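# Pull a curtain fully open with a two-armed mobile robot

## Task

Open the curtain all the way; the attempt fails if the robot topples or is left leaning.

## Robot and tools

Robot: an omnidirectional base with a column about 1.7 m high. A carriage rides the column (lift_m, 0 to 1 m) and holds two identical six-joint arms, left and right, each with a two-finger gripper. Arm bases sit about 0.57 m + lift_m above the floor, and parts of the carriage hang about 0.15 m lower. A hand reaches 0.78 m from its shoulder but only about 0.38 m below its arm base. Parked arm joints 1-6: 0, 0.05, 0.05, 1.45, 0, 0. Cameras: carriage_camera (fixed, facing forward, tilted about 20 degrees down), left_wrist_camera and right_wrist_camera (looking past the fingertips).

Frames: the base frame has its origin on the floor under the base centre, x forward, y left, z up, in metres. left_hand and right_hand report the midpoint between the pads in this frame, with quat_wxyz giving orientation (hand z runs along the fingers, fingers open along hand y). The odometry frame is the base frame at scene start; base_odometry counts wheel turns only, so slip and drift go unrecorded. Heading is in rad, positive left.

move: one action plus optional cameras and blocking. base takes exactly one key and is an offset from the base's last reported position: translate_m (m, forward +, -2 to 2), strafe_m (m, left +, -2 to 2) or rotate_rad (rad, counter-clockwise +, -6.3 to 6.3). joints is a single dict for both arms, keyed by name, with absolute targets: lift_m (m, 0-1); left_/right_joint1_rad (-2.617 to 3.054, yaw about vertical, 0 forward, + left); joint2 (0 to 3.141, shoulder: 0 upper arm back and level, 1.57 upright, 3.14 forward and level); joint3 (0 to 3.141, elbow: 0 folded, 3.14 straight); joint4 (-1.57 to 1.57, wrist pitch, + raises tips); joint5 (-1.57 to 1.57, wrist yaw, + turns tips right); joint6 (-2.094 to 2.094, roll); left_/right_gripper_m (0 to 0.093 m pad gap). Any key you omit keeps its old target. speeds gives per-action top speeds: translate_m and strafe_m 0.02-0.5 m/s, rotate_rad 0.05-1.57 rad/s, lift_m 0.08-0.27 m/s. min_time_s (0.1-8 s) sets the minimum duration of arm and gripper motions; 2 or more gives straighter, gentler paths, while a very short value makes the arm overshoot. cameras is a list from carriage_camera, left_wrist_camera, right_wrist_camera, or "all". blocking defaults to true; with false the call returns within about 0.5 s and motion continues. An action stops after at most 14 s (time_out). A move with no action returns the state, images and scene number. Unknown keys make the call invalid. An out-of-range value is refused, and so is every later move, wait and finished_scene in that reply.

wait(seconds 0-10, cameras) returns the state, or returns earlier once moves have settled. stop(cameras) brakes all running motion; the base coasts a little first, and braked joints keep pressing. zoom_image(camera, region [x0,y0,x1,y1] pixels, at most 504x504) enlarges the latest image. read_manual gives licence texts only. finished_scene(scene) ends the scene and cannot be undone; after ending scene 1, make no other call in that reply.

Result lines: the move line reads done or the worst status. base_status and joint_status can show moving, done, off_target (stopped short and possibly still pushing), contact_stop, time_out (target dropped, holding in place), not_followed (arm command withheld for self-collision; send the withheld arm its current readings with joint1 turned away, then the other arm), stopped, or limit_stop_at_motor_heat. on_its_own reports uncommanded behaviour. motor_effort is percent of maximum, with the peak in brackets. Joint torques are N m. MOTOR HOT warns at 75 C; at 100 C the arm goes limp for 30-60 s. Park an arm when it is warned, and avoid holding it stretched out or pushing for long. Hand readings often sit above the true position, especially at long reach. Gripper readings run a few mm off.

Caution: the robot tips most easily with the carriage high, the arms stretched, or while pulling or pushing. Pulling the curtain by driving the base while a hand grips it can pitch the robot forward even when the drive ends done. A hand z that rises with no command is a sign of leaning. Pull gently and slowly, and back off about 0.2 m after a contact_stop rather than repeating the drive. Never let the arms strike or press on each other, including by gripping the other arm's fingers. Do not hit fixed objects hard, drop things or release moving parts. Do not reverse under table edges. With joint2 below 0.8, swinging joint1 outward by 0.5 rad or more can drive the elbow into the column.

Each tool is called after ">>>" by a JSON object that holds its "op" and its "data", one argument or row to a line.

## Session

>>> {"op": "move", "data": {
  "cameras": ["carriage_camera"]
}}

Scene clock: 0.00 s.
Joint torques (N m): no reading
base_odometry: x=+0.000 y=+0.000 heading=+0.000
base_status: not commanded
joint_positions: lift_m=+0.300 left_joint1_rad=+0.005 left_joint2_rad=+0.062 left_joint3_rad=+0.056 left_joint4_rad=+1.422 left_joint5_rad=+0.037 left_joint6_rad=-0.027 left_gripper_m=+0.09396 right_joint1_rad=-0.017 right_joint2_rad=+0.066 right_joint3_rad=+0.048 right_joint4_rad=+1.484 right_joint5_rad=-0.020 right_joint6_rad=+0.023 right_gripper_m=+0.09396
joint_status: not commanded
motor_effort: lift_m=+45 drive_wheels=+0
left_hand: x=+0.2575 y=+0.2953 z=+1.2986 quat_wxyz=(+0.997, +0.017, +0.078, -0.012) (m; base frame)
right_hand: x=+0.2457 y=-0.2986 z=+1.2986 quat_wxyz=(+0.999, -0.009, +0.052, +0.004) (m; base frame)
pictures: carriage_camera

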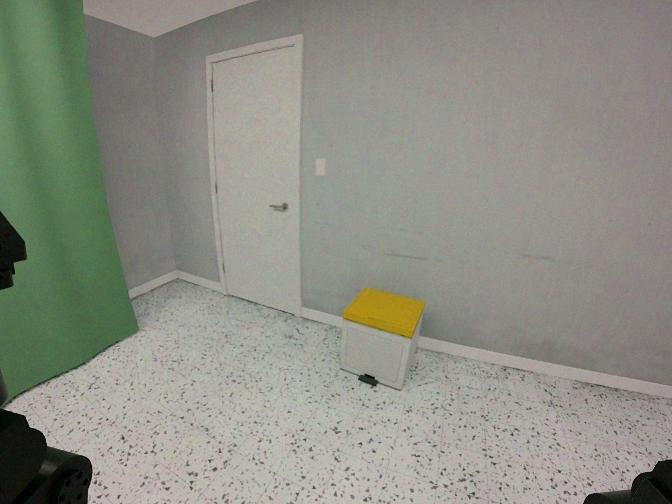

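>>> {"op": "move", "data": {
  "base": {"rotate_rad": 1.21},
  "speeds": {"rotate_rad": 1.2},
  "cameras": ["all"]
}}

Scene clock: 5.23 s.
Joint torques (N m): left_arm=[0.06 4.07 5.57 -0.15 0.09 -0.05] | right_arm=[0.24 4.1 7.19 -0.22 0.04 -0.07]
move: done
base_odometry: x=+0.000 y=+0.000 heading=+1.210
base_status: done
joint_positions: lift_m=+0.300 left_joint1_rad=+0.005 left_joint2_rad=+0.062 left_joint3_rad=+0.056 left_joint4_rad=+1.420 left_joint5_rad=+0.037 left_joint6_rad=-0.027 left_gripper_m=+0.09396 right_joint1_rad=-0.017 right_joint2_rad=+0.066 right_joint3_rad=+0.048 right_joint4_rad=+1.484 right_joint5_rad=-0.020 right_joint6_rad=+0.023 right_gripper_m=+0.09396
joint_status: not commanded
motor_effort: lift_m=+45(45) drive_wheels=+4(14)
left_hand: x=+0.2578 y=+0.2953 z=+1.2985 quat_wxyz=(+0.997, +0.017, +0.078, -0.012) (m; base frame)
right_hand: x=+0.2457 y=-0.2986 z=+1.2986 quat_wxyz=(+0.999, -0.009, +0.052, +0.004) (m; base frame)
pictures: carriage_camera, left_wrist_camera, right_wrist_camera
camera_calibration:
left_wrist_camera: T_world_to_cam=[[-0.0285145, -0.999391, 0.0201136, 0.282089], [0.707817, -0.0343953, -0.705558, 0.749017], [0.70582, -0.00588186, 0.708367, -0.977156], [0, 0, 0, 1]] pos_world=[0.167572, 0.301933, 1.21499]
right_wrist_camera: T_world_to_cam=[[0.00535028, -0.999926, 0.0109535, -0.315395], [0.755256, -0.00313858, -0.655422, 0.672304], [0.655408, 0.0117794, 0.755183, -1.00892], [0, 0, 0, 1]] pos_world=[0.15518, -0.301377, 1.20602]

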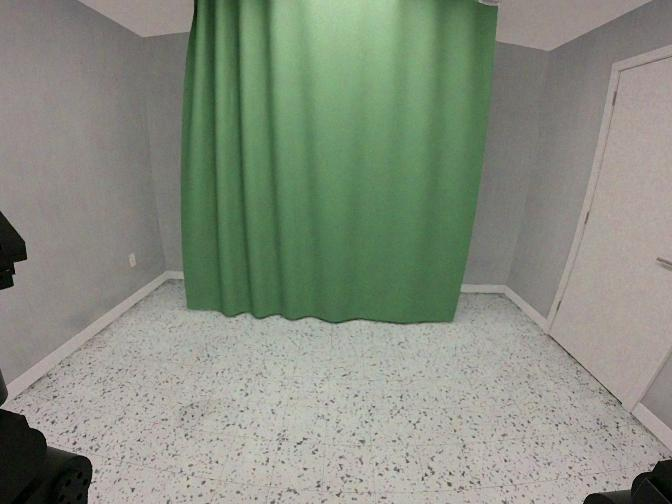

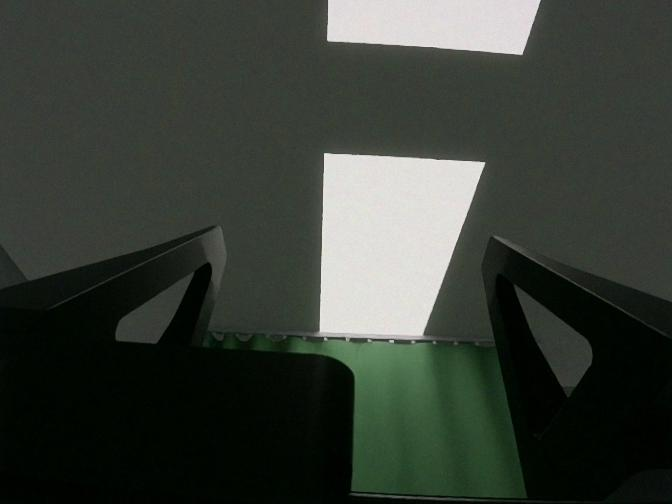

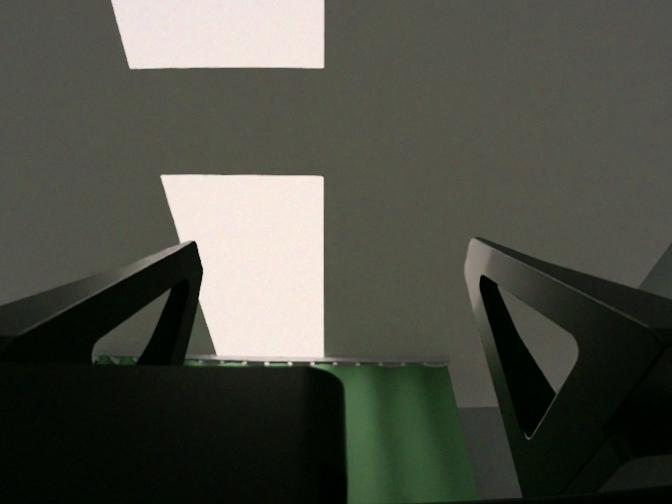

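>>> {"op": "zoom_image", "data": {
  "camera": "carriage_camera",
  "region": [170, 0, 340, 110]
}}

>>> {"op": "zoom_image", "data": {
  "camera": "left_wrist_camera",
  "region": [180, 310, 380, 370]
}}

>>> {"op": "zoom_image", "data": {
  "camera": "right_wrist_camera",
  "region": [320, 330, 480, 400]
}}

>>> {"op": "zoom_image", "data": {
  "camera": "carriage_camera",
  "region": [400, 0, 520, 80]
}}

Scaled by 2.965 from the camera's 672x504 image, which has a finer 960x720 frame.

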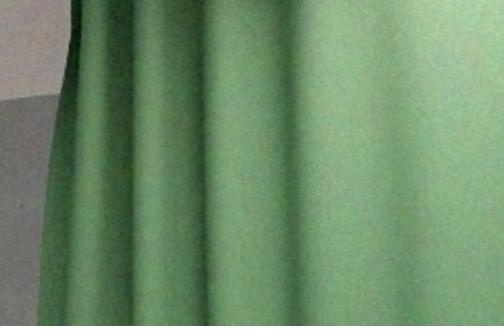

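Scaled by 2.520 from the camera's 672x504 image, which has a finer 960x720 frame.

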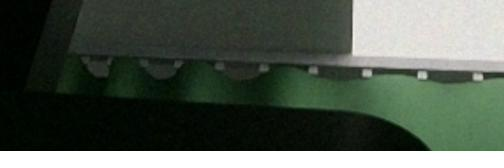

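Scaled by 3.150 from the camera's 672x504 image, which has a finer 960x720 frame.

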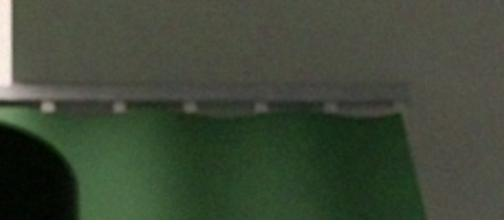

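Scaled by 4.200 from the camera's 672x504 image, which has a finer 960x720 frame.

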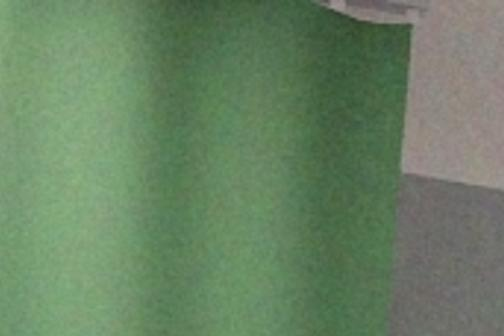

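>>> {"op": "move", "data": {
  "base": {"rotate_rad": 0.02},
  "joints": {"lift_m": 0.62},
  "cameras": ["carriage_camera"]
}}

>>> {"op": "zoom_image", "data": {
  "camera": "carriage_camera",
  "region": [160, 0, 340, 80]
}}

>>> {"op": "zoom_image", "data": {
  "camera": "carriage_camera",
  "region": [340, 0, 520, 80]
}}

Scene clock: 7.83 s.
Joint torques (N m): left_arm=[0.08 4.12 5.61 -0.15 0.08 -0.05] | right_arm=[-0.02 4.11 7.1 -0.19 0.02 -0.11]
move: done
base_odometry: x=+0.000 y=+0.000 heading=+1.229
base_status: done
joint_positions: lift_m=+0.620 left_joint1_rad=+0.005 left_joint2_rad=+0.062 left_joint3_rad=+0.056 left_joint4_rad=+1.421 left_joint5_rad=+0.037 left_joint6_rad=-0.027 left_gripper_m=+0.09396 right_joint1_rad=-0.017 right_joint2_rad=+0.066 right_joint3_rad=+0.048 right_joint4_rad=+1.484 right_joint5_rad=-0.020 right_joint6_rad=+0.023 right_gripper_m=+0.09396
joint_status: all done
motor_effort: lift_m=+46(57) drive_wheels=+4(12)
left_hand: x=+0.2577 y=+0.2953 z=+1.6185 quat_wxyz=(+0.997, +0.017, +0.078, -0.012) (m; base frame)
right_hand: x=+0.2457 y=-0.2986 z=+1.6185 quat_wxyz=(+0.999, -0.009, +0.052, +0.004) (m; base frame)
pictures: carriage_camera
camera_calibration:
carriage_camera: T_world_to_cam=[[0.047901, -0.997879, 0.0440825, -0.0739088], [-0.323336, -0.0572477, -0.944551, 1.5612], [0.945071, 0.0309915, -0.325392, 0.385799], [0, 0, 0, 1]] pos_world=[0.143724, 0.00366656, 1.60343]

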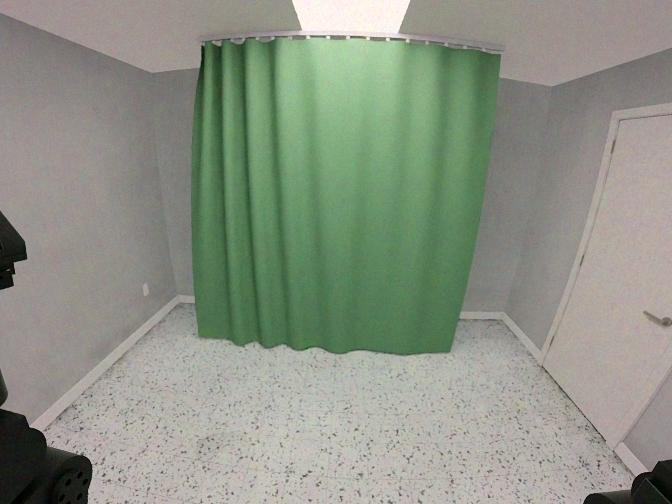

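Scaled by 2.800 from the camera's 672x504 image, which has a finer 960x720 frame.

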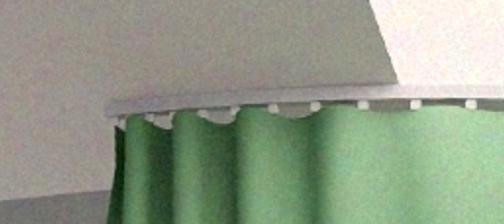

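Scaled by 2.800 from the camera's 672x504 image, which has a finer 960x720 frame.

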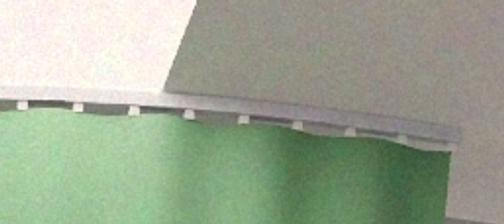

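>>> {"op": "zoom_image", "data": {
  "camera": "carriage_camera",
  "region": [190, 20, 260, 80]
}}

>>> {"op": "zoom_image", "data": {
  "camera": "carriage_camera",
  "region": [450, 20, 520, 80]
}}

Scaled by 7.200 from the camera's 672x504 image, which has a finer 960x720 frame.

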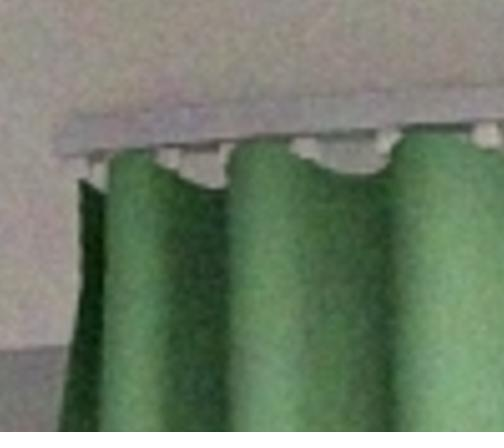

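Scaled by 7.200 from the camera's 672x504 image, which has a finer 960x720 frame.

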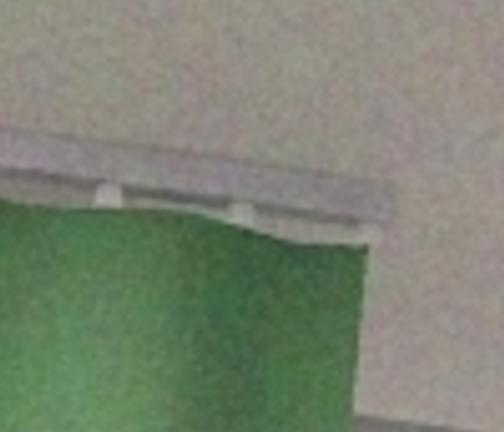

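>>> {"op": "move", "data": {
  "base": {"strafe_m": -0.93},
  "joints": {"right_joint1_rad": 0.0, "right_joint2_rad": 1.9, "right_joint3_rad": 2.2, "right_joint4_rad": -0.3, "right_joint5_rad": 0.0, "right_joint6_rad": 0.0},
  "speeds": {"strafe_m": 0.4},
  "min_time_s": 2.5
}}

>>> {"op": "move", "data": {
  "base": {"translate_m": 1.2},
  "joints": {"right_joint5_rad": -1.56},
  "speeds": {"translate_m": 0.4},
  "min_time_s": 1.5,
  "cameras": ["carriage_camera", "right_wrist_camera"]
}}

Scene clock: 14.10 s.
Joint torques (N m): left_arm=[0.02 4.05 5.55 -0.14 0.09 -0.05] | right_arm=[0.51 -7.12 11.47 1.74 0.17 -0.24]
move: done
base_odometry: x=+0.877 y=-0.310 heading=+1.230
base_status: done
joint_positions: lift_m=+0.620 left_joint1_rad=+0.005 left_joint2_rad=+0.062 left_joint3_rad=+0.056 left_joint4_rad=+1.421 left_joint5_rad=+0.037 left_joint6_rad=-0.027 left_gripper_m=+0.09396 right_joint1_rad=-0.004 right_joint2_rad=+1.874 right_joint3_rad=+2.170 right_joint4_rad=-0.282 right_joint5_rad=-0.013 right_joint6_rad=+0.015 right_gripper_m=+0.09396
joint_status: all done
motor_effort: lift_m=+46(46) drive_wheels=-2(15)
left_hand: x=+0.2577 y=+0.2953 z=+1.6185 quat_wxyz=(+0.997, +0.017, +0.078, -0.012) (m; base frame)
right_hand: x=+0.7808 y=-0.3014 z=+1.6831 quat_wxyz=(+0.712, +0.002, +0.702, +0.008) (m; base frame)
pictures: none

Scene clock: 19.00 s.
Joint torques (N m): left_arm=[0.05 4.11 5.6 -0.13 0.09 -0.05] | right_arm=[0.39 -6.98 10.59 1.21 -0.11 -0.23]
move: done
base_odometry: x=+1.278 y=+0.820 heading=+1.230
base_status: done
joint_positions: lift_m=+0.620 left_joint1_rad=+0.005 left_joint2_rad=+0.062 left_joint3_rad=+0.056 left_joint4_rad=+1.420 left_joint5_rad=+0.037 left_joint6_rad=-0.027 left_gripper_m=+0.09396 right_joint1_rad=-0.003 right_joint2_rad=+1.877 right_joint3_rad=+2.172 right_joint4_rad=-0.287 right_joint5_rad=-1.545 right_joint6_rad=+0.014 right_gripper_m=+0.09398
joint_status: all done
motor_effort: lift_m=+46(46) drive_wheels=+0(14)
left_hand: x=+0.2579 y=+0.2953 z=+1.6184 quat_wxyz=(+0.997, +0.017, +0.079, -0.012) (m; base frame)
right_hand: x=+0.6129 y=-0.1288 z=+1.6797 quat_wxyz=(+0.506, -0.491, +0.509, +0.494) (m; base frame)
pictures: carriage_camera, right_wrist_camera
camera_calibration:
carriage_camera: T_world_to_cam=[[0.047901, -0.997879, 0.0440825, -0.0739088], [-0.323336, -0.0572477, -0.944551, 1.5612], [0.945071, 0.0309915, -0.325392, 0.385799], [0, 0, 0, 1]] pos_world=[0.143724, 0.00366656, 1.60343]
right_wrist_camera: T_world_to_cam=[[0.999367, -0.0353461, -0.00401283, -0.611478], [-0.0235327, -0.572296, -0.819709, 1.32526], [0.026677, 0.819285, -0.572766, 1.18052], [0, 0, 0, 1]] pos_world=[0.610785, -0.230355, 1.76004]

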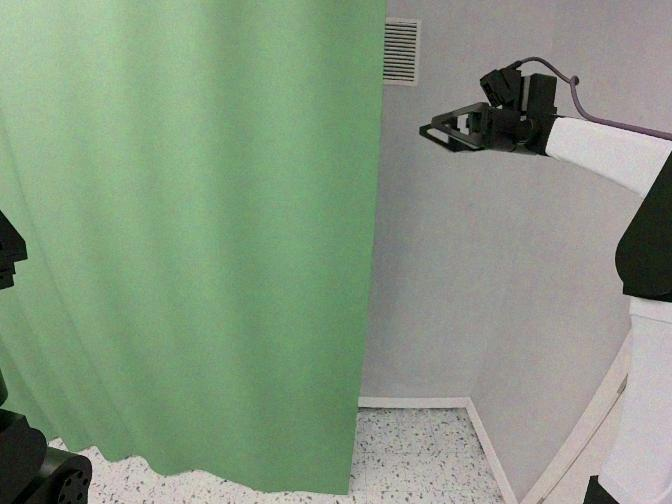

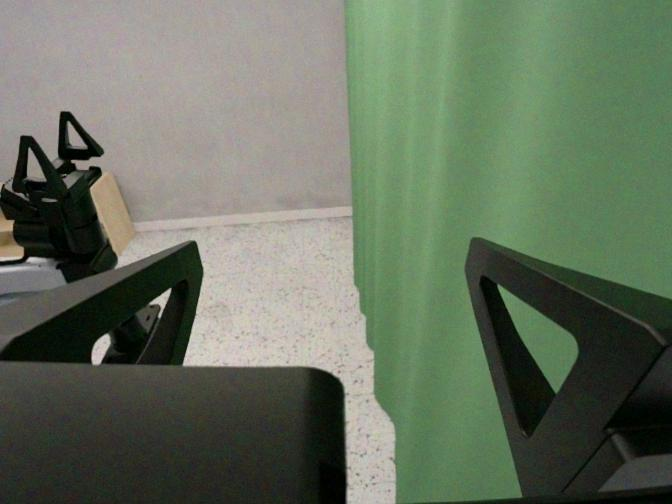

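>>> {"op": "move", "data": {
  "base": {"translate_m": 0.2},
  "speeds": {"translate_m": 0.2},
  "cameras": ["carriage_camera", "right_wrist_camera"]
}}

Scene clock: 21.80 s.
Joint torques (N m): left_arm=[0.06 4.1 5.6 -0.12 0.08 -0.05] | right_arm=[0.44 -7.21 10.07 1.22 -0.1 -0.21]
move: done
base_odometry: x=+1.346 y=+1.009 heading=+1.229
base_status: done
joint_positions: lift_m=+0.620 left_joint1_rad=+0.005 left_joint2_rad=+0.062 left_joint3_rad=+0.056 left_joint4_rad=+1.420 left_joint5_rad=+0.037 left_joint6_rad=-0.027 left_gripper_m=+0.09396 right_joint1_rad=-0.003 right_joint2_rad=+1.879 right_joint3_rad=+2.175 right_joint4_rad=-0.288 right_joint5_rad=-1.548 right_joint6_rad=+0.014 right_gripper_m=+0.09398
joint_status: not commanded
motor_effort: lift_m=+46(46) drive_wheels=+0(12)
left_hand: x=+0.2579 y=+0.2953 z=+1.6184 quat_wxyz=(+0.997, +0.017, +0.079, -0.012) (m; base frame)
right_hand: x=+0.6128 y=-0.1288 z=+1.6797 quat_wxyz=(+0.505, -0.492, +0.508, +0.495) (m; base frame)
pictures: carriage_camera, right_wrist_camera
camera_calibration:
carriage_camera: T_world_to_cam=[[0.047901, -0.997879, 0.0440825, -0.0739088], [-0.323336, -0.0572477, -0.944551, 1.5612], [0.945071, 0.0309915, -0.325392, 0.385799], [0, 0, 0, 1]] pos_world=[0.143724, 0.00366656, 1.60343]
right_wrist_camera: T_world_to_cam=[[0.999456, -0.0326889, -0.00439814, -0.610545], [-0.0223264, -0.572336, -0.819716, 1.32459], [0.0242784, 0.819368, -0.572754, 1.1819], [0, 0, 0, 1]] pos_world=[0.611092, -0.230254, 1.76004]

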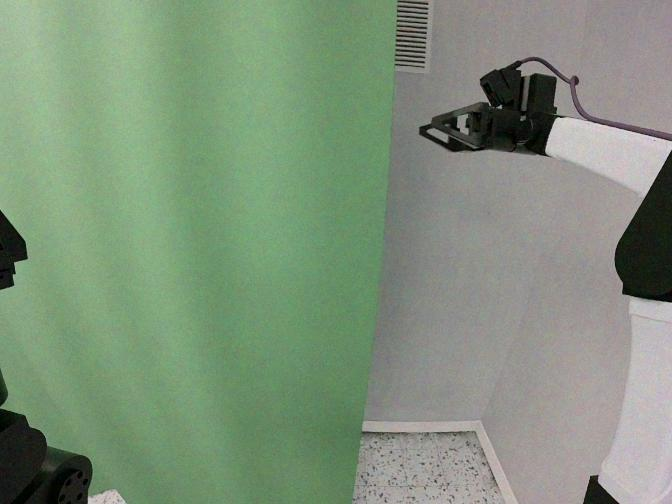

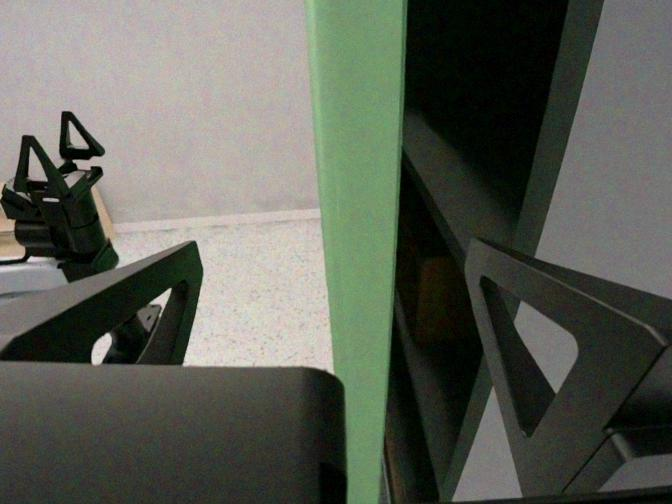

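>>> {"op": "move", "data": {
  "base": {"translate_m": 0.02},
  "speeds": {"translate_m": 0.1}
}}

>>> {"op": "move", "data": {
  "base": {"strafe_m": 0.11},
  "speeds": {"strafe_m": 0.1},
  "cameras": ["carriage_camera", "right_wrist_camera"]
}}

Scene clock: 23.13 s.
Joint torques (N m): left_arm=[0.02 4.1 5.64 -0.15 0.08 -0.05] | right_arm=[0.58 -7.27 10.32 1.28 -0.11 -0.21]
move: done
base_odometry: x=+1.353 y=+1.028 heading=+1.229
base_status: done
joint_positions: lift_m=+0.620 left_joint1_rad=+0.005 left_joint2_rad=+0.062 left_joint3_rad=+0.056 left_joint4_rad=+1.421 left_joint5_rad=+0.037 left_joint6_rad=-0.027 left_gripper_m=+0.09396 right_joint1_rad=-0.003 right_joint2_rad=+1.879 right_joint3_rad=+2.175 right_joint4_rad=-0.289 right_joint5_rad=-1.549 right_joint6_rad=+0.014 right_gripper_m=+0.09398
joint_status: not commanded
motor_effort: lift_m=+46(46) drive_wheels=-1(14)
left_hand: x=+0.2577 y=+0.2953 z=+1.6185 quat_wxyz=(+0.997, +0.017, +0.078, -0.012) (m; base frame)
right_hand: x=+0.6126 y=-0.1288 z=+1.6796 quat_wxyz=(+0.504, -0.492, +0.508, +0.496) (m; base frame)
pictures: none

Scene clock: 25.07 s.
Joint torques (N m): left_arm=[0.03 4.12 5.61 -0.14 0.07 -0.05] | right_arm=[0.42 -7.06 10.44 1.21 -0.1 -0.23]
move: done
base_odometry: x=+1.249 y=+1.065 heading=+1.229
base_status: done
joint_positions: lift_m=+0.620 left_joint1_rad=+0.005 left_joint2_rad=+0.062 left_joint3_rad=+0.056 left_joint4_rad=+1.421 left_joint5_rad=+0.038 left_joint6_rad=-0.027 left_gripper_m=+0.09396 right_joint1_rad=+0.000 right_joint2_rad=+1.879 right_joint3_rad=+2.175 right_joint4_rad=-0.289 right_joint5_rad=-1.549 right_joint6_rad=+0.014 right_gripper_m=+0.09398
joint_status: not commanded
motor_effort: lift_m=+46(46) drive_wheels=+2(10)
left_hand: x=+0.2577 y=+0.2952 z=+1.6185 quat_wxyz=(+0.997, +0.018, +0.078, -0.012) (m; base frame)
right_hand: x=+0.6121 y=-0.1276 z=+1.6796 quat_wxyz=(+0.504, -0.493, +0.507, +0.496) (m; base frame)
pictures: carriage_camera, right_wrist_camera
camera_calibration:
carriage_camera: T_world_to_cam=[[0.047901, -0.997879, 0.0440825, -0.0739088], [-0.323336, -0.0572477, -0.944551, 1.5612], [0.945071, 0.0309915, -0.325392, 0.385799], [0, 0, 0, 1]] pos_world=[0.143724, 0.00366656, 1.60343]
right_wrist_camera: T_world_to_cam=[[0.999582, -0.0284578, -0.00514521, -0.60801], [-0.0205174, -0.57248, -0.819662, 1.32404], [0.0203803, 0.819425, -0.572824, 1.18344], [0, 0, 0, 1]] pos_world=[0.610803, -0.229051, 1.76004]

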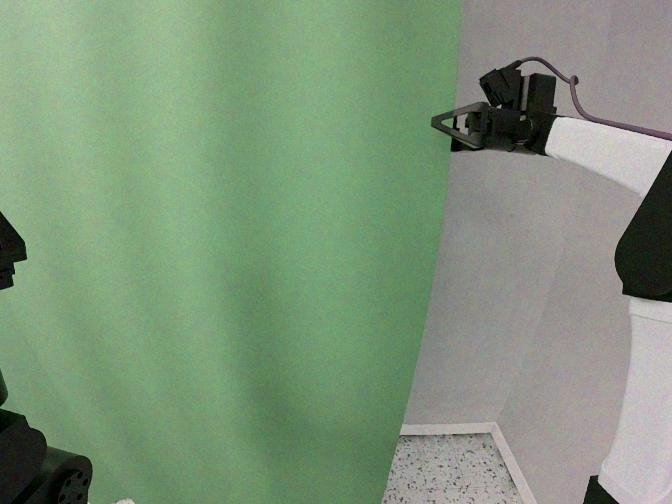

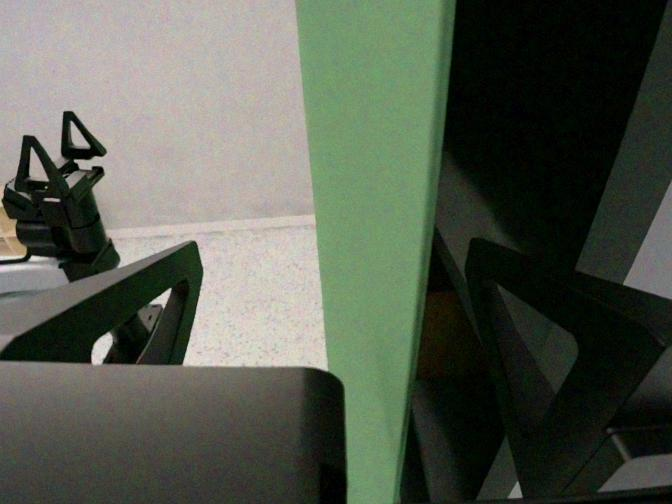

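>>> {"op": "move", "data": {
  "joints": {"right_gripper_m": 0.0},
  "min_time_s": 1.2
}}

>>> {"op": "move", "data": {
  "base": {"strafe_m": 0.5},
  "speeds": {"strafe_m": 0.18},
  "cameras": ["all"]
}}

Scene clock: 26.97 s.
Joint torques (N m): left_arm=[0.06 4.1 5.59 -0.13 0.07 -0.05] | right_arm=[0.17 -7.2 10.22 1.22 -0.11 -0.23]
move: done
base_odometry: x=+1.249 y=+1.065 heading=+1.229
base_status: not commanded
joint_positions: lift_m=+0.620 left_joint1_rad=+0.005 left_joint2_rad=+0.062 left_joint3_rad=+0.056 left_joint4_rad=+1.421 left_joint5_rad=+0.038 left_joint6_rad=-0.027 left_gripper_m=+0.09396 right_joint1_rad=+0.000 right_joint2_rad=+1.879 right_joint3_rad=+2.175 right_joint4_rad=-0.289 right_joint5_rad=-1.549 right_joint6_rad=+0.013 right_gripper_m=+0.00085
joint_status: all done
motor_effort: lift_m=+46(46) drive_wheels=+1(3)
left_hand: x=+0.2577 y=+0.2952 z=+1.6185 quat_wxyz=(+0.997, +0.018, +0.078, -0.012) (m; base frame)
right_hand: x=+0.6121 y=-0.1276 z=+1.6796 quat_wxyz=(+0.504, -0.493, +0.507, +0.496) (m; base frame)
pictures: none

Scene clock: 30.83 s.
Joint torques (N m): left_arm=[0.02 4.08 5.59 -0.15 0.08 -0.05] | right_arm=[11.34 -1.14 0.16 -0.71 -2.64 -0.93]
move: done
base_odometry: x=+0.778 y=+1.233 heading=+1.228
base_status: done
joint_positions: lift_m=+0.620 left_joint1_rad=+0.005 left_joint2_rad=+0.062 left_joint3_rad=+0.056 left_joint4_rad=+1.421 left_joint5_rad=+0.038 left_joint6_rad=-0.027 left_gripper_m=+0.09396 right_joint1_rad=-0.124 right_joint2_rad=+1.818 right_joint3_rad=+2.269 right_joint4_rad=-0.090 right_joint5_rad=-1.268 right_joint6_rad=+0.089 right_gripper_m=+0.00082
joint_status: not commanded
motor_effort: lift_m=+45(46) drive_wheels=+5(12)
left_hand: x=+0.2577 y=+0.2952 z=+1.6185 quat_wxyz=(+0.997, +0.018, +0.078, -0.012) (m; base frame)
right_hand: x=+0.6314 y=-0.1859 z=+1.7601 quat_wxyz=(+0.669, -0.436, +0.507, +0.325) (m; base frame)
pictures: carriage_camera, left_wrist_camera, right_wrist_camera
camera_calibration:
carriage_camera: T_world_to_cam=[[0.047901, -0.997879, 0.0440825, -0.0739132], [-0.323336, -0.0572477, -0.944551, 1.56129], [0.945071, 0.0309915, -0.325392, 0.385832], [0, 0, 0, 1]] pos_world=[0.143724, 0.00366656, 1.60353]
left_wrist_camera: T_world_to_cam=[[-0.0285947, -0.999396, 0.0197507, 0.276126], [0.708064, -0.0341981, -0.70532, 0.974257], [0.705569, -0.00618366, 0.708614, -1.20401], [0, 0, 0, 1]] pos_world=[0.167571, 0.301832, 1.53489]
right_wrist_camera: T_world_to_cam=[[0.873673, -0.414491, 0.25474, -1.07831], [-0.0031626, -0.528431, -0.84897, 1.40578], [0.486503, 0.740917, -0.462987, 0.774712], [0, 0, 0, 1]] pos_world=[0.569638, -0.278087, 1.82684]

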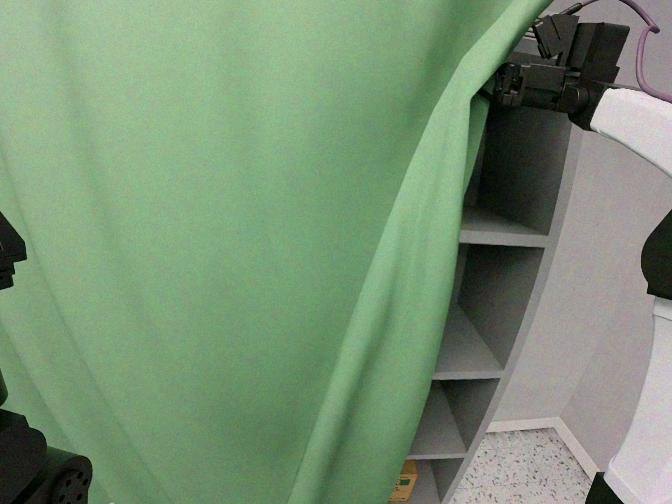

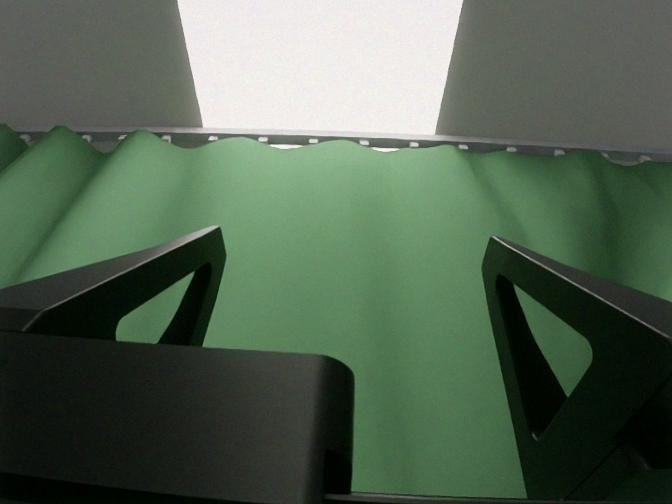

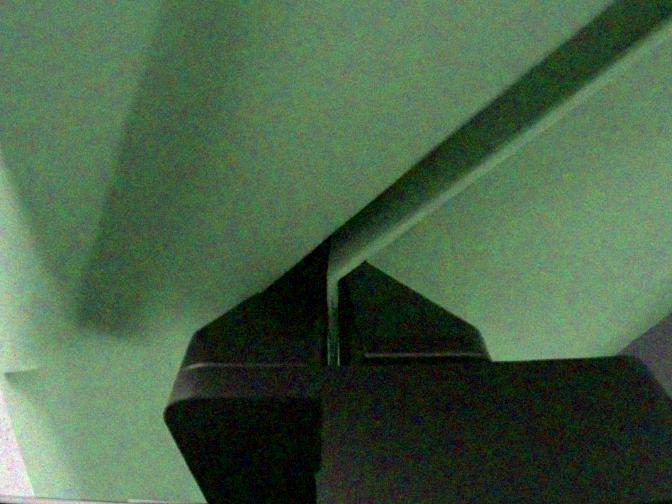

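>>> {"op": "move", "data": {
  "base": {"strafe_m": -0.45},
  "speeds": {"strafe_m": 0.2}
}}

>>> {"op": "move", "data": {
  "joints": {"right_gripper_m": 0.09},
  "min_time_s": 1.2
}}

>>> {"op": "move", "data": {
  "base": {"strafe_m": -0.15},
  "speeds": {"strafe_m": 0.15},
  "cameras": ["all"]
}}

Scene clock: 34.77 s.
Joint torques (N m): left_arm=[0.05 4.1 5.63 -0.14 0.08 -0.05] | right_arm=[0.76 -6.84 6.46 1.25 -0.11 -0.26]
move: done
base_odometry: x=+1.202 y=+1.082 heading=+1.229
base_status: done
joint_positions: lift_m=+0.620 left_joint1_rad=+0.005 left_joint2_rad=+0.062 left_joint3_rad=+0.056 left_joint4_rad=+1.421 left_joint5_rad=+0.038 left_joint6_rad=-0.027 left_gripper_m=+0.09396 right_joint1_rad=-0.006 right_joint2_rad=+1.878 right_joint3_rad=+2.211 right_joint4_rad=-0.295 right_joint5_rad=-1.544 right_joint6_rad=+0.014 right_gripper_m=+0.00085
joint_status: not commanded
motor_effort: lift_m=+45(45) drive_wheels=+0(12)
left_hand: x=+0.2577 y=+0.2952 z=+1.6185 quat_wxyz=(+0.997, +0.018, +0.078, -0.012) (m; base frame)
right_hand: x=+0.6084 y=-0.1299 z=+1.6904 quat_wxyz=(+0.514, -0.498, +0.502, +0.486) (m; base frame)
pictures: none

Scene clock: 36.27 s.
Joint torques (N m): left_arm=[-0.01 4.07 5.6 -0.14 0.08 -0.05] | right_arm=[0.73 -7.12 6.5 1.27 -0.08 -0.22]
move: done
base_odometry: x=+1.202 y=+1.082 heading=+1.229
base_status: not commanded
joint_positions: lift_m=+0.620 left_joint1_rad=+0.005 left_joint2_rad=+0.062 left_joint3_rad=+0.056 left_joint4_rad=+1.421 left_joint5_rad=+0.038 left_joint6_rad=-0.027 left_gripper_m=+0.09396 right_joint1_rad=-0.006 right_joint2_rad=+1.878 right_joint3_rad=+2.211 right_joint4_rad=-0.295 right_joint5_rad=-1.545 right_joint6_rad=+0.014 right_gripper_m=+0.08995
joint_status: all done
motor_effort: lift_m=+45(45) drive_wheels=-1(2)
left_hand: x=+0.2577 y=+0.2952 z=+1.6185 quat_wxyz=(+0.997, +0.018, +0.078, -0.012) (m; base frame)
right_hand: x=+0.6084 y=-0.1298 z=+1.6904 quat_wxyz=(+0.514, -0.498, +0.502, +0.486) (m; base frame)
pictures: none

Scene clock: 38.17 s.
Joint torques (N m): left_arm=[0.03 4.15 5.59 -0.14 0.08 -0.05] | right_arm=[0.47 -6.83 6.42 1.3 -0.11 -0.24]
move: done
base_odometry: x=+1.343 y=+1.031 heading=+1.229
base_status: done
joint_positions: lift_m=+0.620 left_joint1_rad=+0.005 left_joint2_rad=+0.062 left_joint3_rad=+0.056 left_joint4_rad=+1.421 left_joint5_rad=+0.038 left_joint6_rad=-0.027 left_gripper_m=+0.09396 right_joint1_rad=-0.001 right_joint2_rad=+1.878 right_joint3_rad=+2.211 right_joint4_rad=-0.295 right_joint5_rad=-1.545 right_joint6_rad=+0.014 right_gripper_m=+0.08995
joint_status: not commanded
motor_effort: lift_m=+45(45) drive_wheels=+1(12)
left_hand: x=+0.2577 y=+0.2952 z=+1.6185 quat_wxyz=(+0.997, +0.018, +0.078, -0.012) (m; base frame)
right_hand: x=+0.6074 y=-0.1279 z=+1.6904 quat_wxyz=(+0.513, -0.499, +0.500, +0.487) (m; base frame)
pictures: carriage_camera, left_wrist_camera, right_wrist_camera
camera_calibration:
carriage_camera: T_world_to_cam=[[0.047901, -0.997879, 0.0440825, -0.0739132], [-0.323336, -0.0572477, -0.944551, 1.56129], [0.945071, 0.0309915, -0.325392, 0.385832], [0, 0, 0, 1]] pos_world=[0.143724, 0.00366656, 1.60353]
left_wrist_camera: T_world_to_cam=[[-0.0285947, -0.999396, 0.0197507, 0.276126], [0.708064, -0.0341981, -0.70532, 0.974257], [0.705569, -0.00618366, 0.708614, -1.20401], [0, 0, 0, 1]] pos_world=[0.167571, 0.301832, 1.53489]
right_wrist_camera: T_world_to_cam=[[0.9991, -0.0331337, 0.0264677, -0.657088], [0.00274235, -0.572343, -0.820009, 1.31898], [0.0423186, 0.819344, -0.571738, 1.17483], [0, 0, 0, 1]] pos_world=[0.603163, -0.229454, 1.77066]

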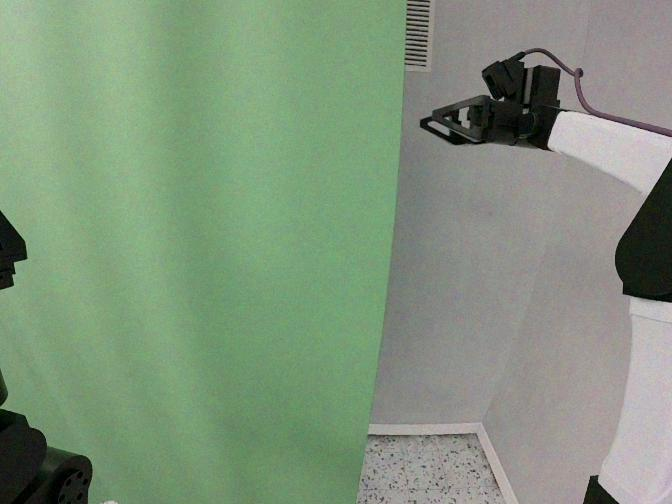

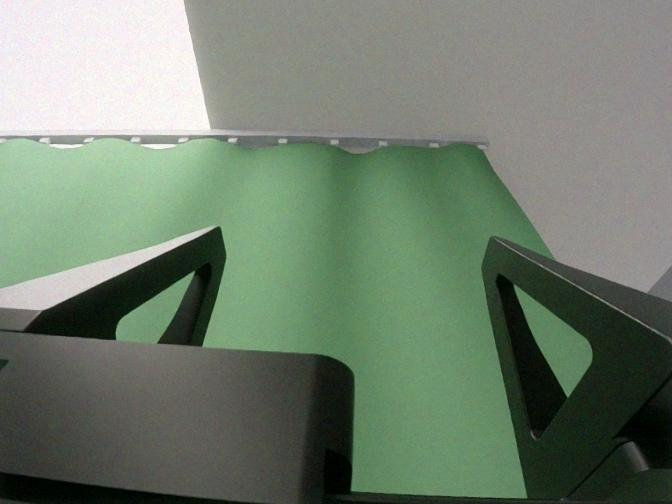

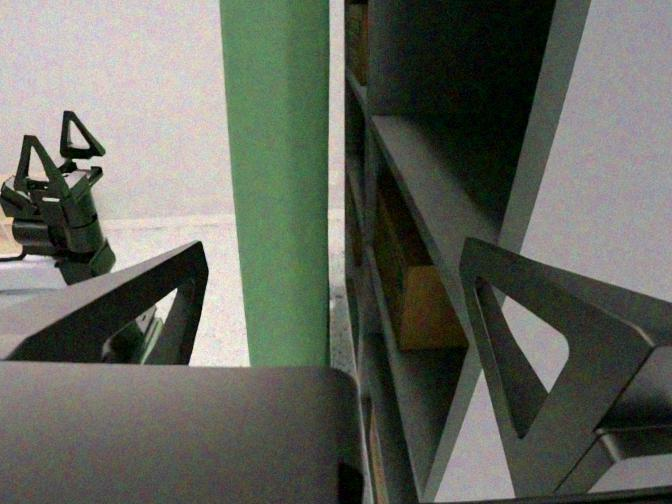

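>>> {"op": "move", "data": {
  "base": {"translate_m": -0.35},
  "speeds": {"translate_m": 0.4}
}}

>>> {"op": "move", "data": {
  "base": {"strafe_m": 1.0},
  "joints": {"right_joint5_rad": 0.0, "left_joint1_rad": 0.0, "left_joint2_rad": 1.9, "left_joint3_rad": 2.2, "left_joint4_rad": -0.3, "left_joint5_rad": 0.0, "left_joint6_rad": 0.0},
  "speeds": {"strafe_m": 0.45},
  "min_time_s": 2.5
}}

>>> {"op": "move", "data": {
  "base": {"strafe_m": 1.04},
  "joints": {"left_joint5_rad": 1.56, "right_joint1_rad": 0.0, "right_joint2_rad": 0.05, "right_joint3_rad": 0.05, "right_joint4_rad": 1.45, "right_joint6_rad": 0.0},
  "speeds": {"strafe_m": 0.45},
  "min_time_s": 2.5,
  "cameras": ["all"]
}}

Scene clock: 41.43 s.
Joint torques (N m): left_arm=[0.05 4.11 5.64 -0.15 0.09 -0.05] | right_arm=[0.39 -7.08 6.41 1.26 -0.06 -0.2]
move: done
base_odometry: x=+1.226 y=+0.702 heading=+1.229
base_status: done
joint_positions: lift_m=+0.620 left_joint1_rad=+0.005 left_joint2_rad=+0.062 left_joint3_rad=+0.056 left_joint4_rad=+1.421 left_joint5_rad=+0.038 left_joint6_rad=-0.027 left_gripper_m=+0.09396 right_joint1_rad=-0.001 right_joint2_rad=+1.879 right_joint3_rad=+2.211 right_joint4_rad=-0.295 right_joint5_rad=-1.548 right_joint6_rad=+0.013 right_gripper_m=+0.08995
joint_status: not commanded
motor_effort: lift_m=+45(45) drive_wheels=+1(11)
left_hand: x=+0.2576 y=+0.2952 z=+1.6185 quat_wxyz=(+0.997, +0.018, +0.078, -0.012) (m; base frame)
right_hand: x=+0.6076 y=-0.1279 z=+1.6898 quat_wxyz=(+0.512, -0.500, +0.500, +0.488) (m; base frame)
pictures: none

Scene clock: 45.87 s.
Joint torques (N m): left_arm=[-0.32 -9.09 9.51 2.2 0.06 0.08] | right_arm=[0.21 -7.73 7.17 1.94 0.18 -0.26]
move: done
base_odometry: x=+0.284 y=+1.037 heading=+1.229
base_status: done
joint_positions: lift_m=+0.620 left_joint1_rad=+0.004 left_joint2_rad=+1.890 left_joint3_rad=+2.163 left_joint4_rad=-0.302 left_joint5_rad=+0.005 left_joint6_rad=-0.010 left_gripper_m=+0.09396 right_joint1_rad=+0.000 right_joint2_rad=+1.879 right_joint3_rad=+2.211 right_joint4_rad=-0.295 right_joint5_rad=-0.014 right_joint6_rad=+0.013 right_gripper_m=+0.08996
joint_status: all done
motor_effort: lift_m=+45(45) drive_wheels=-1(14)
left_hand: x=+0.7879 y=+0.3033 z=+1.6660 quat_wxyz=(+0.697, -0.004, +0.717, -0.004) (m; base frame)
right_hand: x=+0.7773 y=-0.2992 z=+1.6960 quat_wxyz=(+0.720, +0.000, +0.694, +0.010) (m; base frame)
pictures: none

Scene clock: 50.27 s.
Joint torques (N m): left_arm=[-0.24 -8.4 8.91 1.5 0.21 0.06] | right_arm=[0.58 2.82 5.27 0.01 0.12 -0.19]
move: done
base_odometry: x=-0.696 y=+1.385 heading=+1.229
base_status: done
joint_positions: lift_m=+0.620 left_joint1_rad=+0.003 left_joint2_rad=+1.890 left_joint3_rad=+2.163 left_joint4_rad=-0.304 left_joint5_rad=+1.553 left_joint6_rad=-0.010 left_gripper_m=+0.09398 right_joint1_rad=-0.003 right_joint2_rad=+0.065 right_joint3_rad=+0.065 right_joint4_rad=+1.436 right_joint5_rad=-0.008 right_joint6_rad=+0.012 right_gripper_m=+0.08996
joint_status: all done
motor_effort: lift_m=+45(45) drive_wheels=+0(15)
left_hand: x=+0.6176 y=+0.1288 z=+1.6708 quat_wxyz=(+0.495, +0.484, +0.515, -0.505) (m; base frame)
right_hand: x=+0.2524 y=-0.3003 z=+1.6217 quat_wxyz=(+0.998, -0.004, +0.068, +0.005) (m; base frame)
pictures: carriage_camera, left_wrist_camera, right_wrist_camera
camera_calibration:
carriage_camera: T_world_to_cam=[[0.047901, -0.997879, 0.0440825, -0.0739132], [-0.323336, -0.0572477, -0.944551, 1.56129], [0.945071, 0.0309915, -0.325392, 0.385832], [0, 0, 0, 1]] pos_world=[0.143724, 0.00366656, 1.60353]
left_wrist_camera: T_world_to_cam=[[-0.996036, -0.073068, 0.0507237, 0.545495], [-0.0839433, 0.583572, -0.807711, 1.33129], [0.0294169, -0.808767, -0.587393, 1.19028], [0, 0, 0, 1]] pos_world=[0.620071, 0.225617, 1.74679]
right_wrist_camera: T_world_to_cam=[[0.00726187, -0.999974, 0.0000905011, -0.303455], [0.734561, 0.00527302, -0.678522, 0.92423], [0.678504, 0.00499382, 0.73458, -1.23174], [0, 0, 0, 1]] pos_world=[0.159037, -0.302169, 1.53195]

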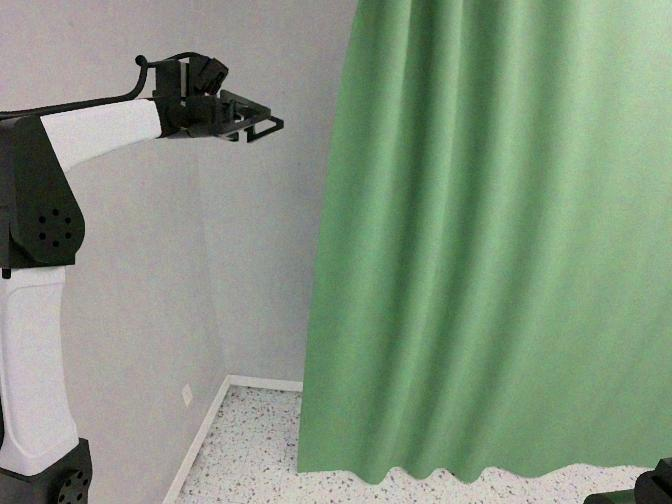

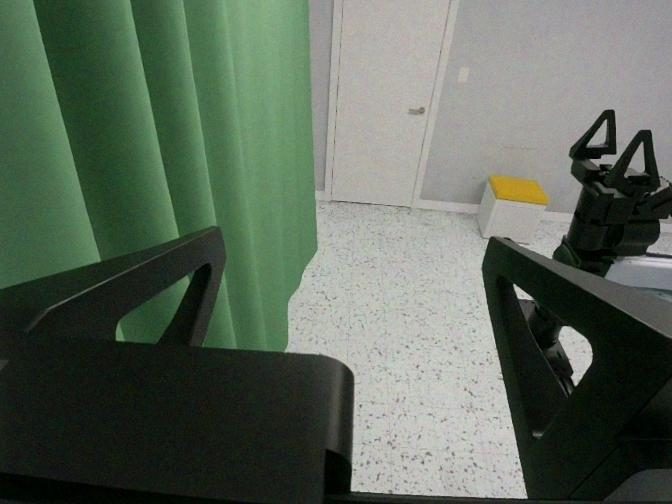

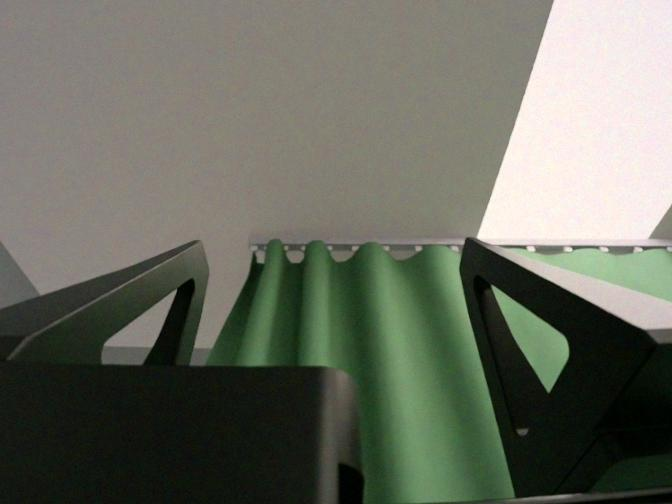

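>>> {"op": "move", "data": {
  "base": {"translate_m": 0.31},
  "speeds": {"translate_m": 0.25},
  "cameras": ["carriage_camera", "left_wrist_camera"]
}}

Scene clock: 53.17 s.
Joint torques (N m): left_arm=[-0.21 -9.01 8.36 1.54 0.18 0.07] | right_arm=[0.34 2.69 5.37 -0.06 0.12 -0.2]
move: done
base_odometry: x=-0.593 y=+1.677 heading=+1.230
base_status: done
joint_positions: lift_m=+0.620 left_joint1_rad=+0.003 left_joint2_rad=+1.896 left_joint3_rad=+2.169 left_joint4_rad=-0.305 left_joint5_rad=+1.555 left_joint6_rad=-0.010 left_gripper_m=+0.09398 right_joint1_rad=-0.003 right_joint2_rad=+0.065 right_joint3_rad=+0.065 right_joint4_rad=+1.442 right_joint5_rad=-0.008 right_joint6_rad=+0.012 right_gripper_m=+0.08996
joint_status: not commanded
motor_effort: lift_m=+45(45) drive_wheels=-2(12)
left_hand: x=+0.6185 y=+0.1288 z=+1.6705 quat_wxyz=(+0.494, +0.485, +0.515, -0.505) (m; base frame)
right_hand: x=+0.2510 y=-0.3003 z=+1.6219 quat_wxyz=(+0.998, -0.004, +0.065, +0.005) (m; base frame)
pictures: carriage_camera, left_wrist_camera
camera_calibration:
carriage_camera: T_world_to_cam=[[0.047901, -0.997879, 0.0440825, -0.0739132], [-0.323336, -0.0572477, -0.944551, 1.56129], [0.945071, 0.0309915, -0.325392, 0.385832], [0, 0, 0, 1]] pos_world=[0.143724, 0.00366656, 1.60353]
left_wrist_camera: T_world_to_cam=[[-0.996199, -0.0707648, 0.0507953, 0.546056], [-0.0826515, 0.583758, -0.80771, 1.3303], [0.0275054, -0.808838, -0.587387, 1.19127], [0, 0, 0, 1]] pos_world=[0.621165, 0.225613, 1.74649]

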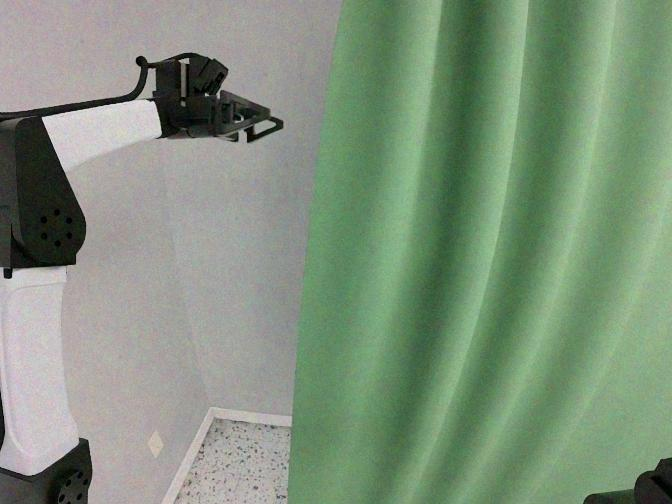

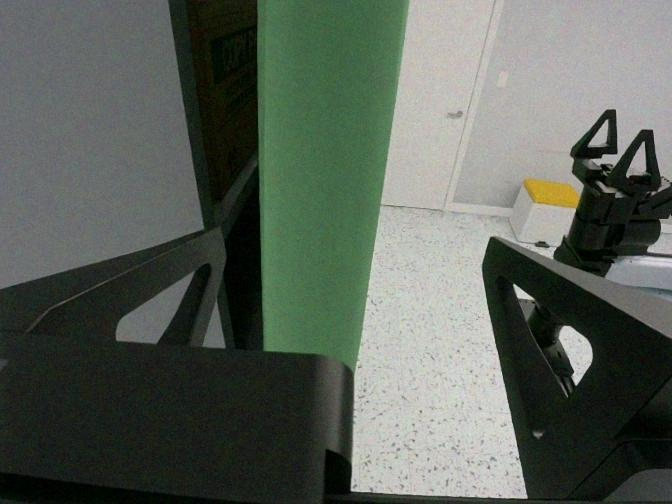

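>>> {"op": "move", "data": {
  "base": {"translate_m": 0.035},
  "speeds": {"translate_m": 0.1}
}}

>>> {"op": "move", "data": {
  "base": {"strafe_m": -0.125},
  "speeds": {"strafe_m": 0.1},
  "cameras": ["carriage_camera", "left_wrist_camera"]
}}

Scene clock: 54.83 s.
Joint torques (N m): left_arm=[-0.21 -9.4 8.31 1.5 0.17 0.06] | right_arm=[0.59 2.73 5.46 -0.08 0.12 -0.2]
move: done
base_odometry: x=-0.581 y=+1.710 heading=+1.230
base_status: done
joint_positions: lift_m=+0.620 left_joint1_rad=+0.003 left_joint2_rad=+1.900 left_joint3_rad=+2.172 left_joint4_rad=-0.305 left_joint5_rad=+1.556 left_joint6_rad=-0.010 left_gripper_m=+0.09398 right_joint1_rad=-0.003 right_joint2_rad=+0.065 right_joint3_rad=+0.065 right_joint4_rad=+1.445 right_joint5_rad=-0.008 right_joint6_rad=+0.012 right_gripper_m=+0.08996
joint_status: not commanded
motor_effort: lift_m=+45(45) drive_wheels=+5(10)
left_hand: x=+0.6196 y=+0.1288 z=+1.6696 quat_wxyz=(+0.494, +0.485, +0.515, -0.506) (m; base frame)
right_hand: x=+0.2502 y=-0.3003 z=+1.6220 quat_wxyz=(+0.998, -0.004, +0.063, +0.005) (m; base frame)
pictures: none

Scene clock: 56.90 s.
Joint torques (N m): left_arm=[-0.06 -9.37 8.17 1.51 0.17 0.07] | right_arm=[0.53 2.7 5.39 -0.13 0.09 -0.18]
move: done
base_odometry: x=-0.463 y=+1.669 heading=+1.231
base_status: done
joint_positions: lift_m=+0.620 left_joint1_rad=+0.002 left_joint2_rad=+1.900 left_joint3_rad=+2.172 left_joint4_rad=-0.305 left_joint5_rad=+1.556 left_joint6_rad=-0.010 left_gripper_m=+0.09398 right_joint1_rad=-0.002 right_joint2_rad=+0.065 right_joint3_rad=+0.065 right_joint4_rad=+1.445 right_joint5_rad=-0.008 right_joint6_rad=+0.012 right_gripper_m=+0.08996
joint_status: not commanded
motor_effort: lift_m=+45(45) drive_wheels=+2(9)
left_hand: x=+0.6194 y=+0.1283 z=+1.6696 quat_wxyz=(+0.493, +0.485, +0.515, -0.506) (m; base frame)
right_hand: x=+0.2502 y=-0.3003 z=+1.6220 quat_wxyz=(+0.998, -0.004, +0.063, +0.005) (m; base frame)
pictures: carriage_camera, left_wrist_camera
camera_calibration:
carriage_camera: T_world_to_cam=[[0.047901, -0.997879, 0.0440825, -0.0739132], [-0.323336, -0.0572477, -0.944551, 1.56129], [0.945071, 0.0309915, -0.325392, 0.385832], [0, 0, 0, 1]] pos_world=[0.143724, 0.00366656, 1.60353]
left_wrist_camera: T_world_to_cam=[[-0.996214, -0.0688479, 0.0530759, 0.542953], [-0.0833749, 0.583849, -0.80757, 1.33015], [0.0246112, -0.808938, -0.587379, 1.1921], [0, 0, 0, 1]] pos_world=[0.62246, 0.22511, 1.74559]

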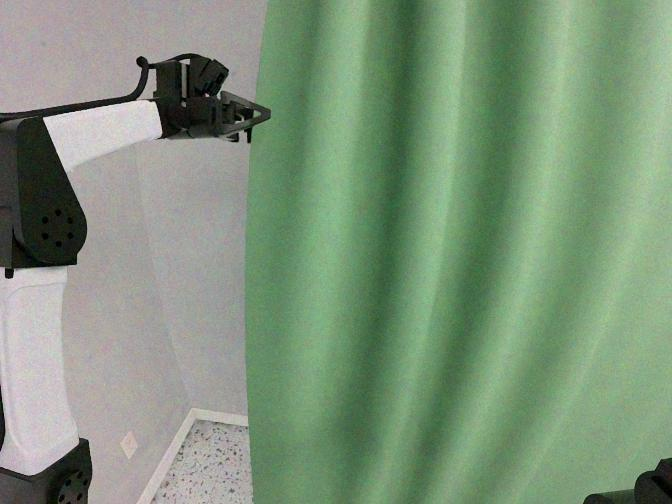

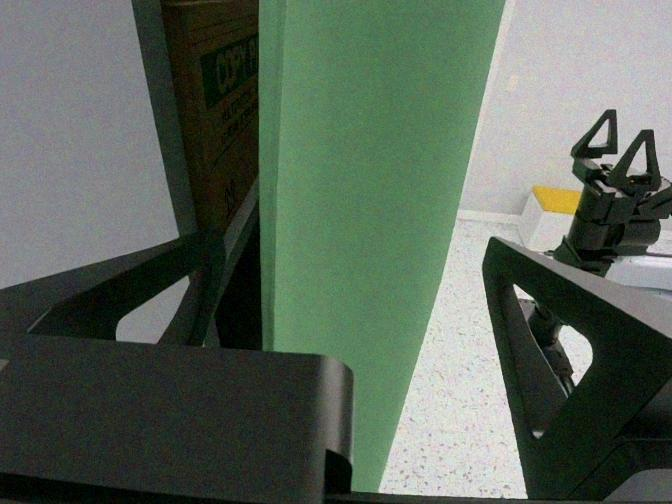

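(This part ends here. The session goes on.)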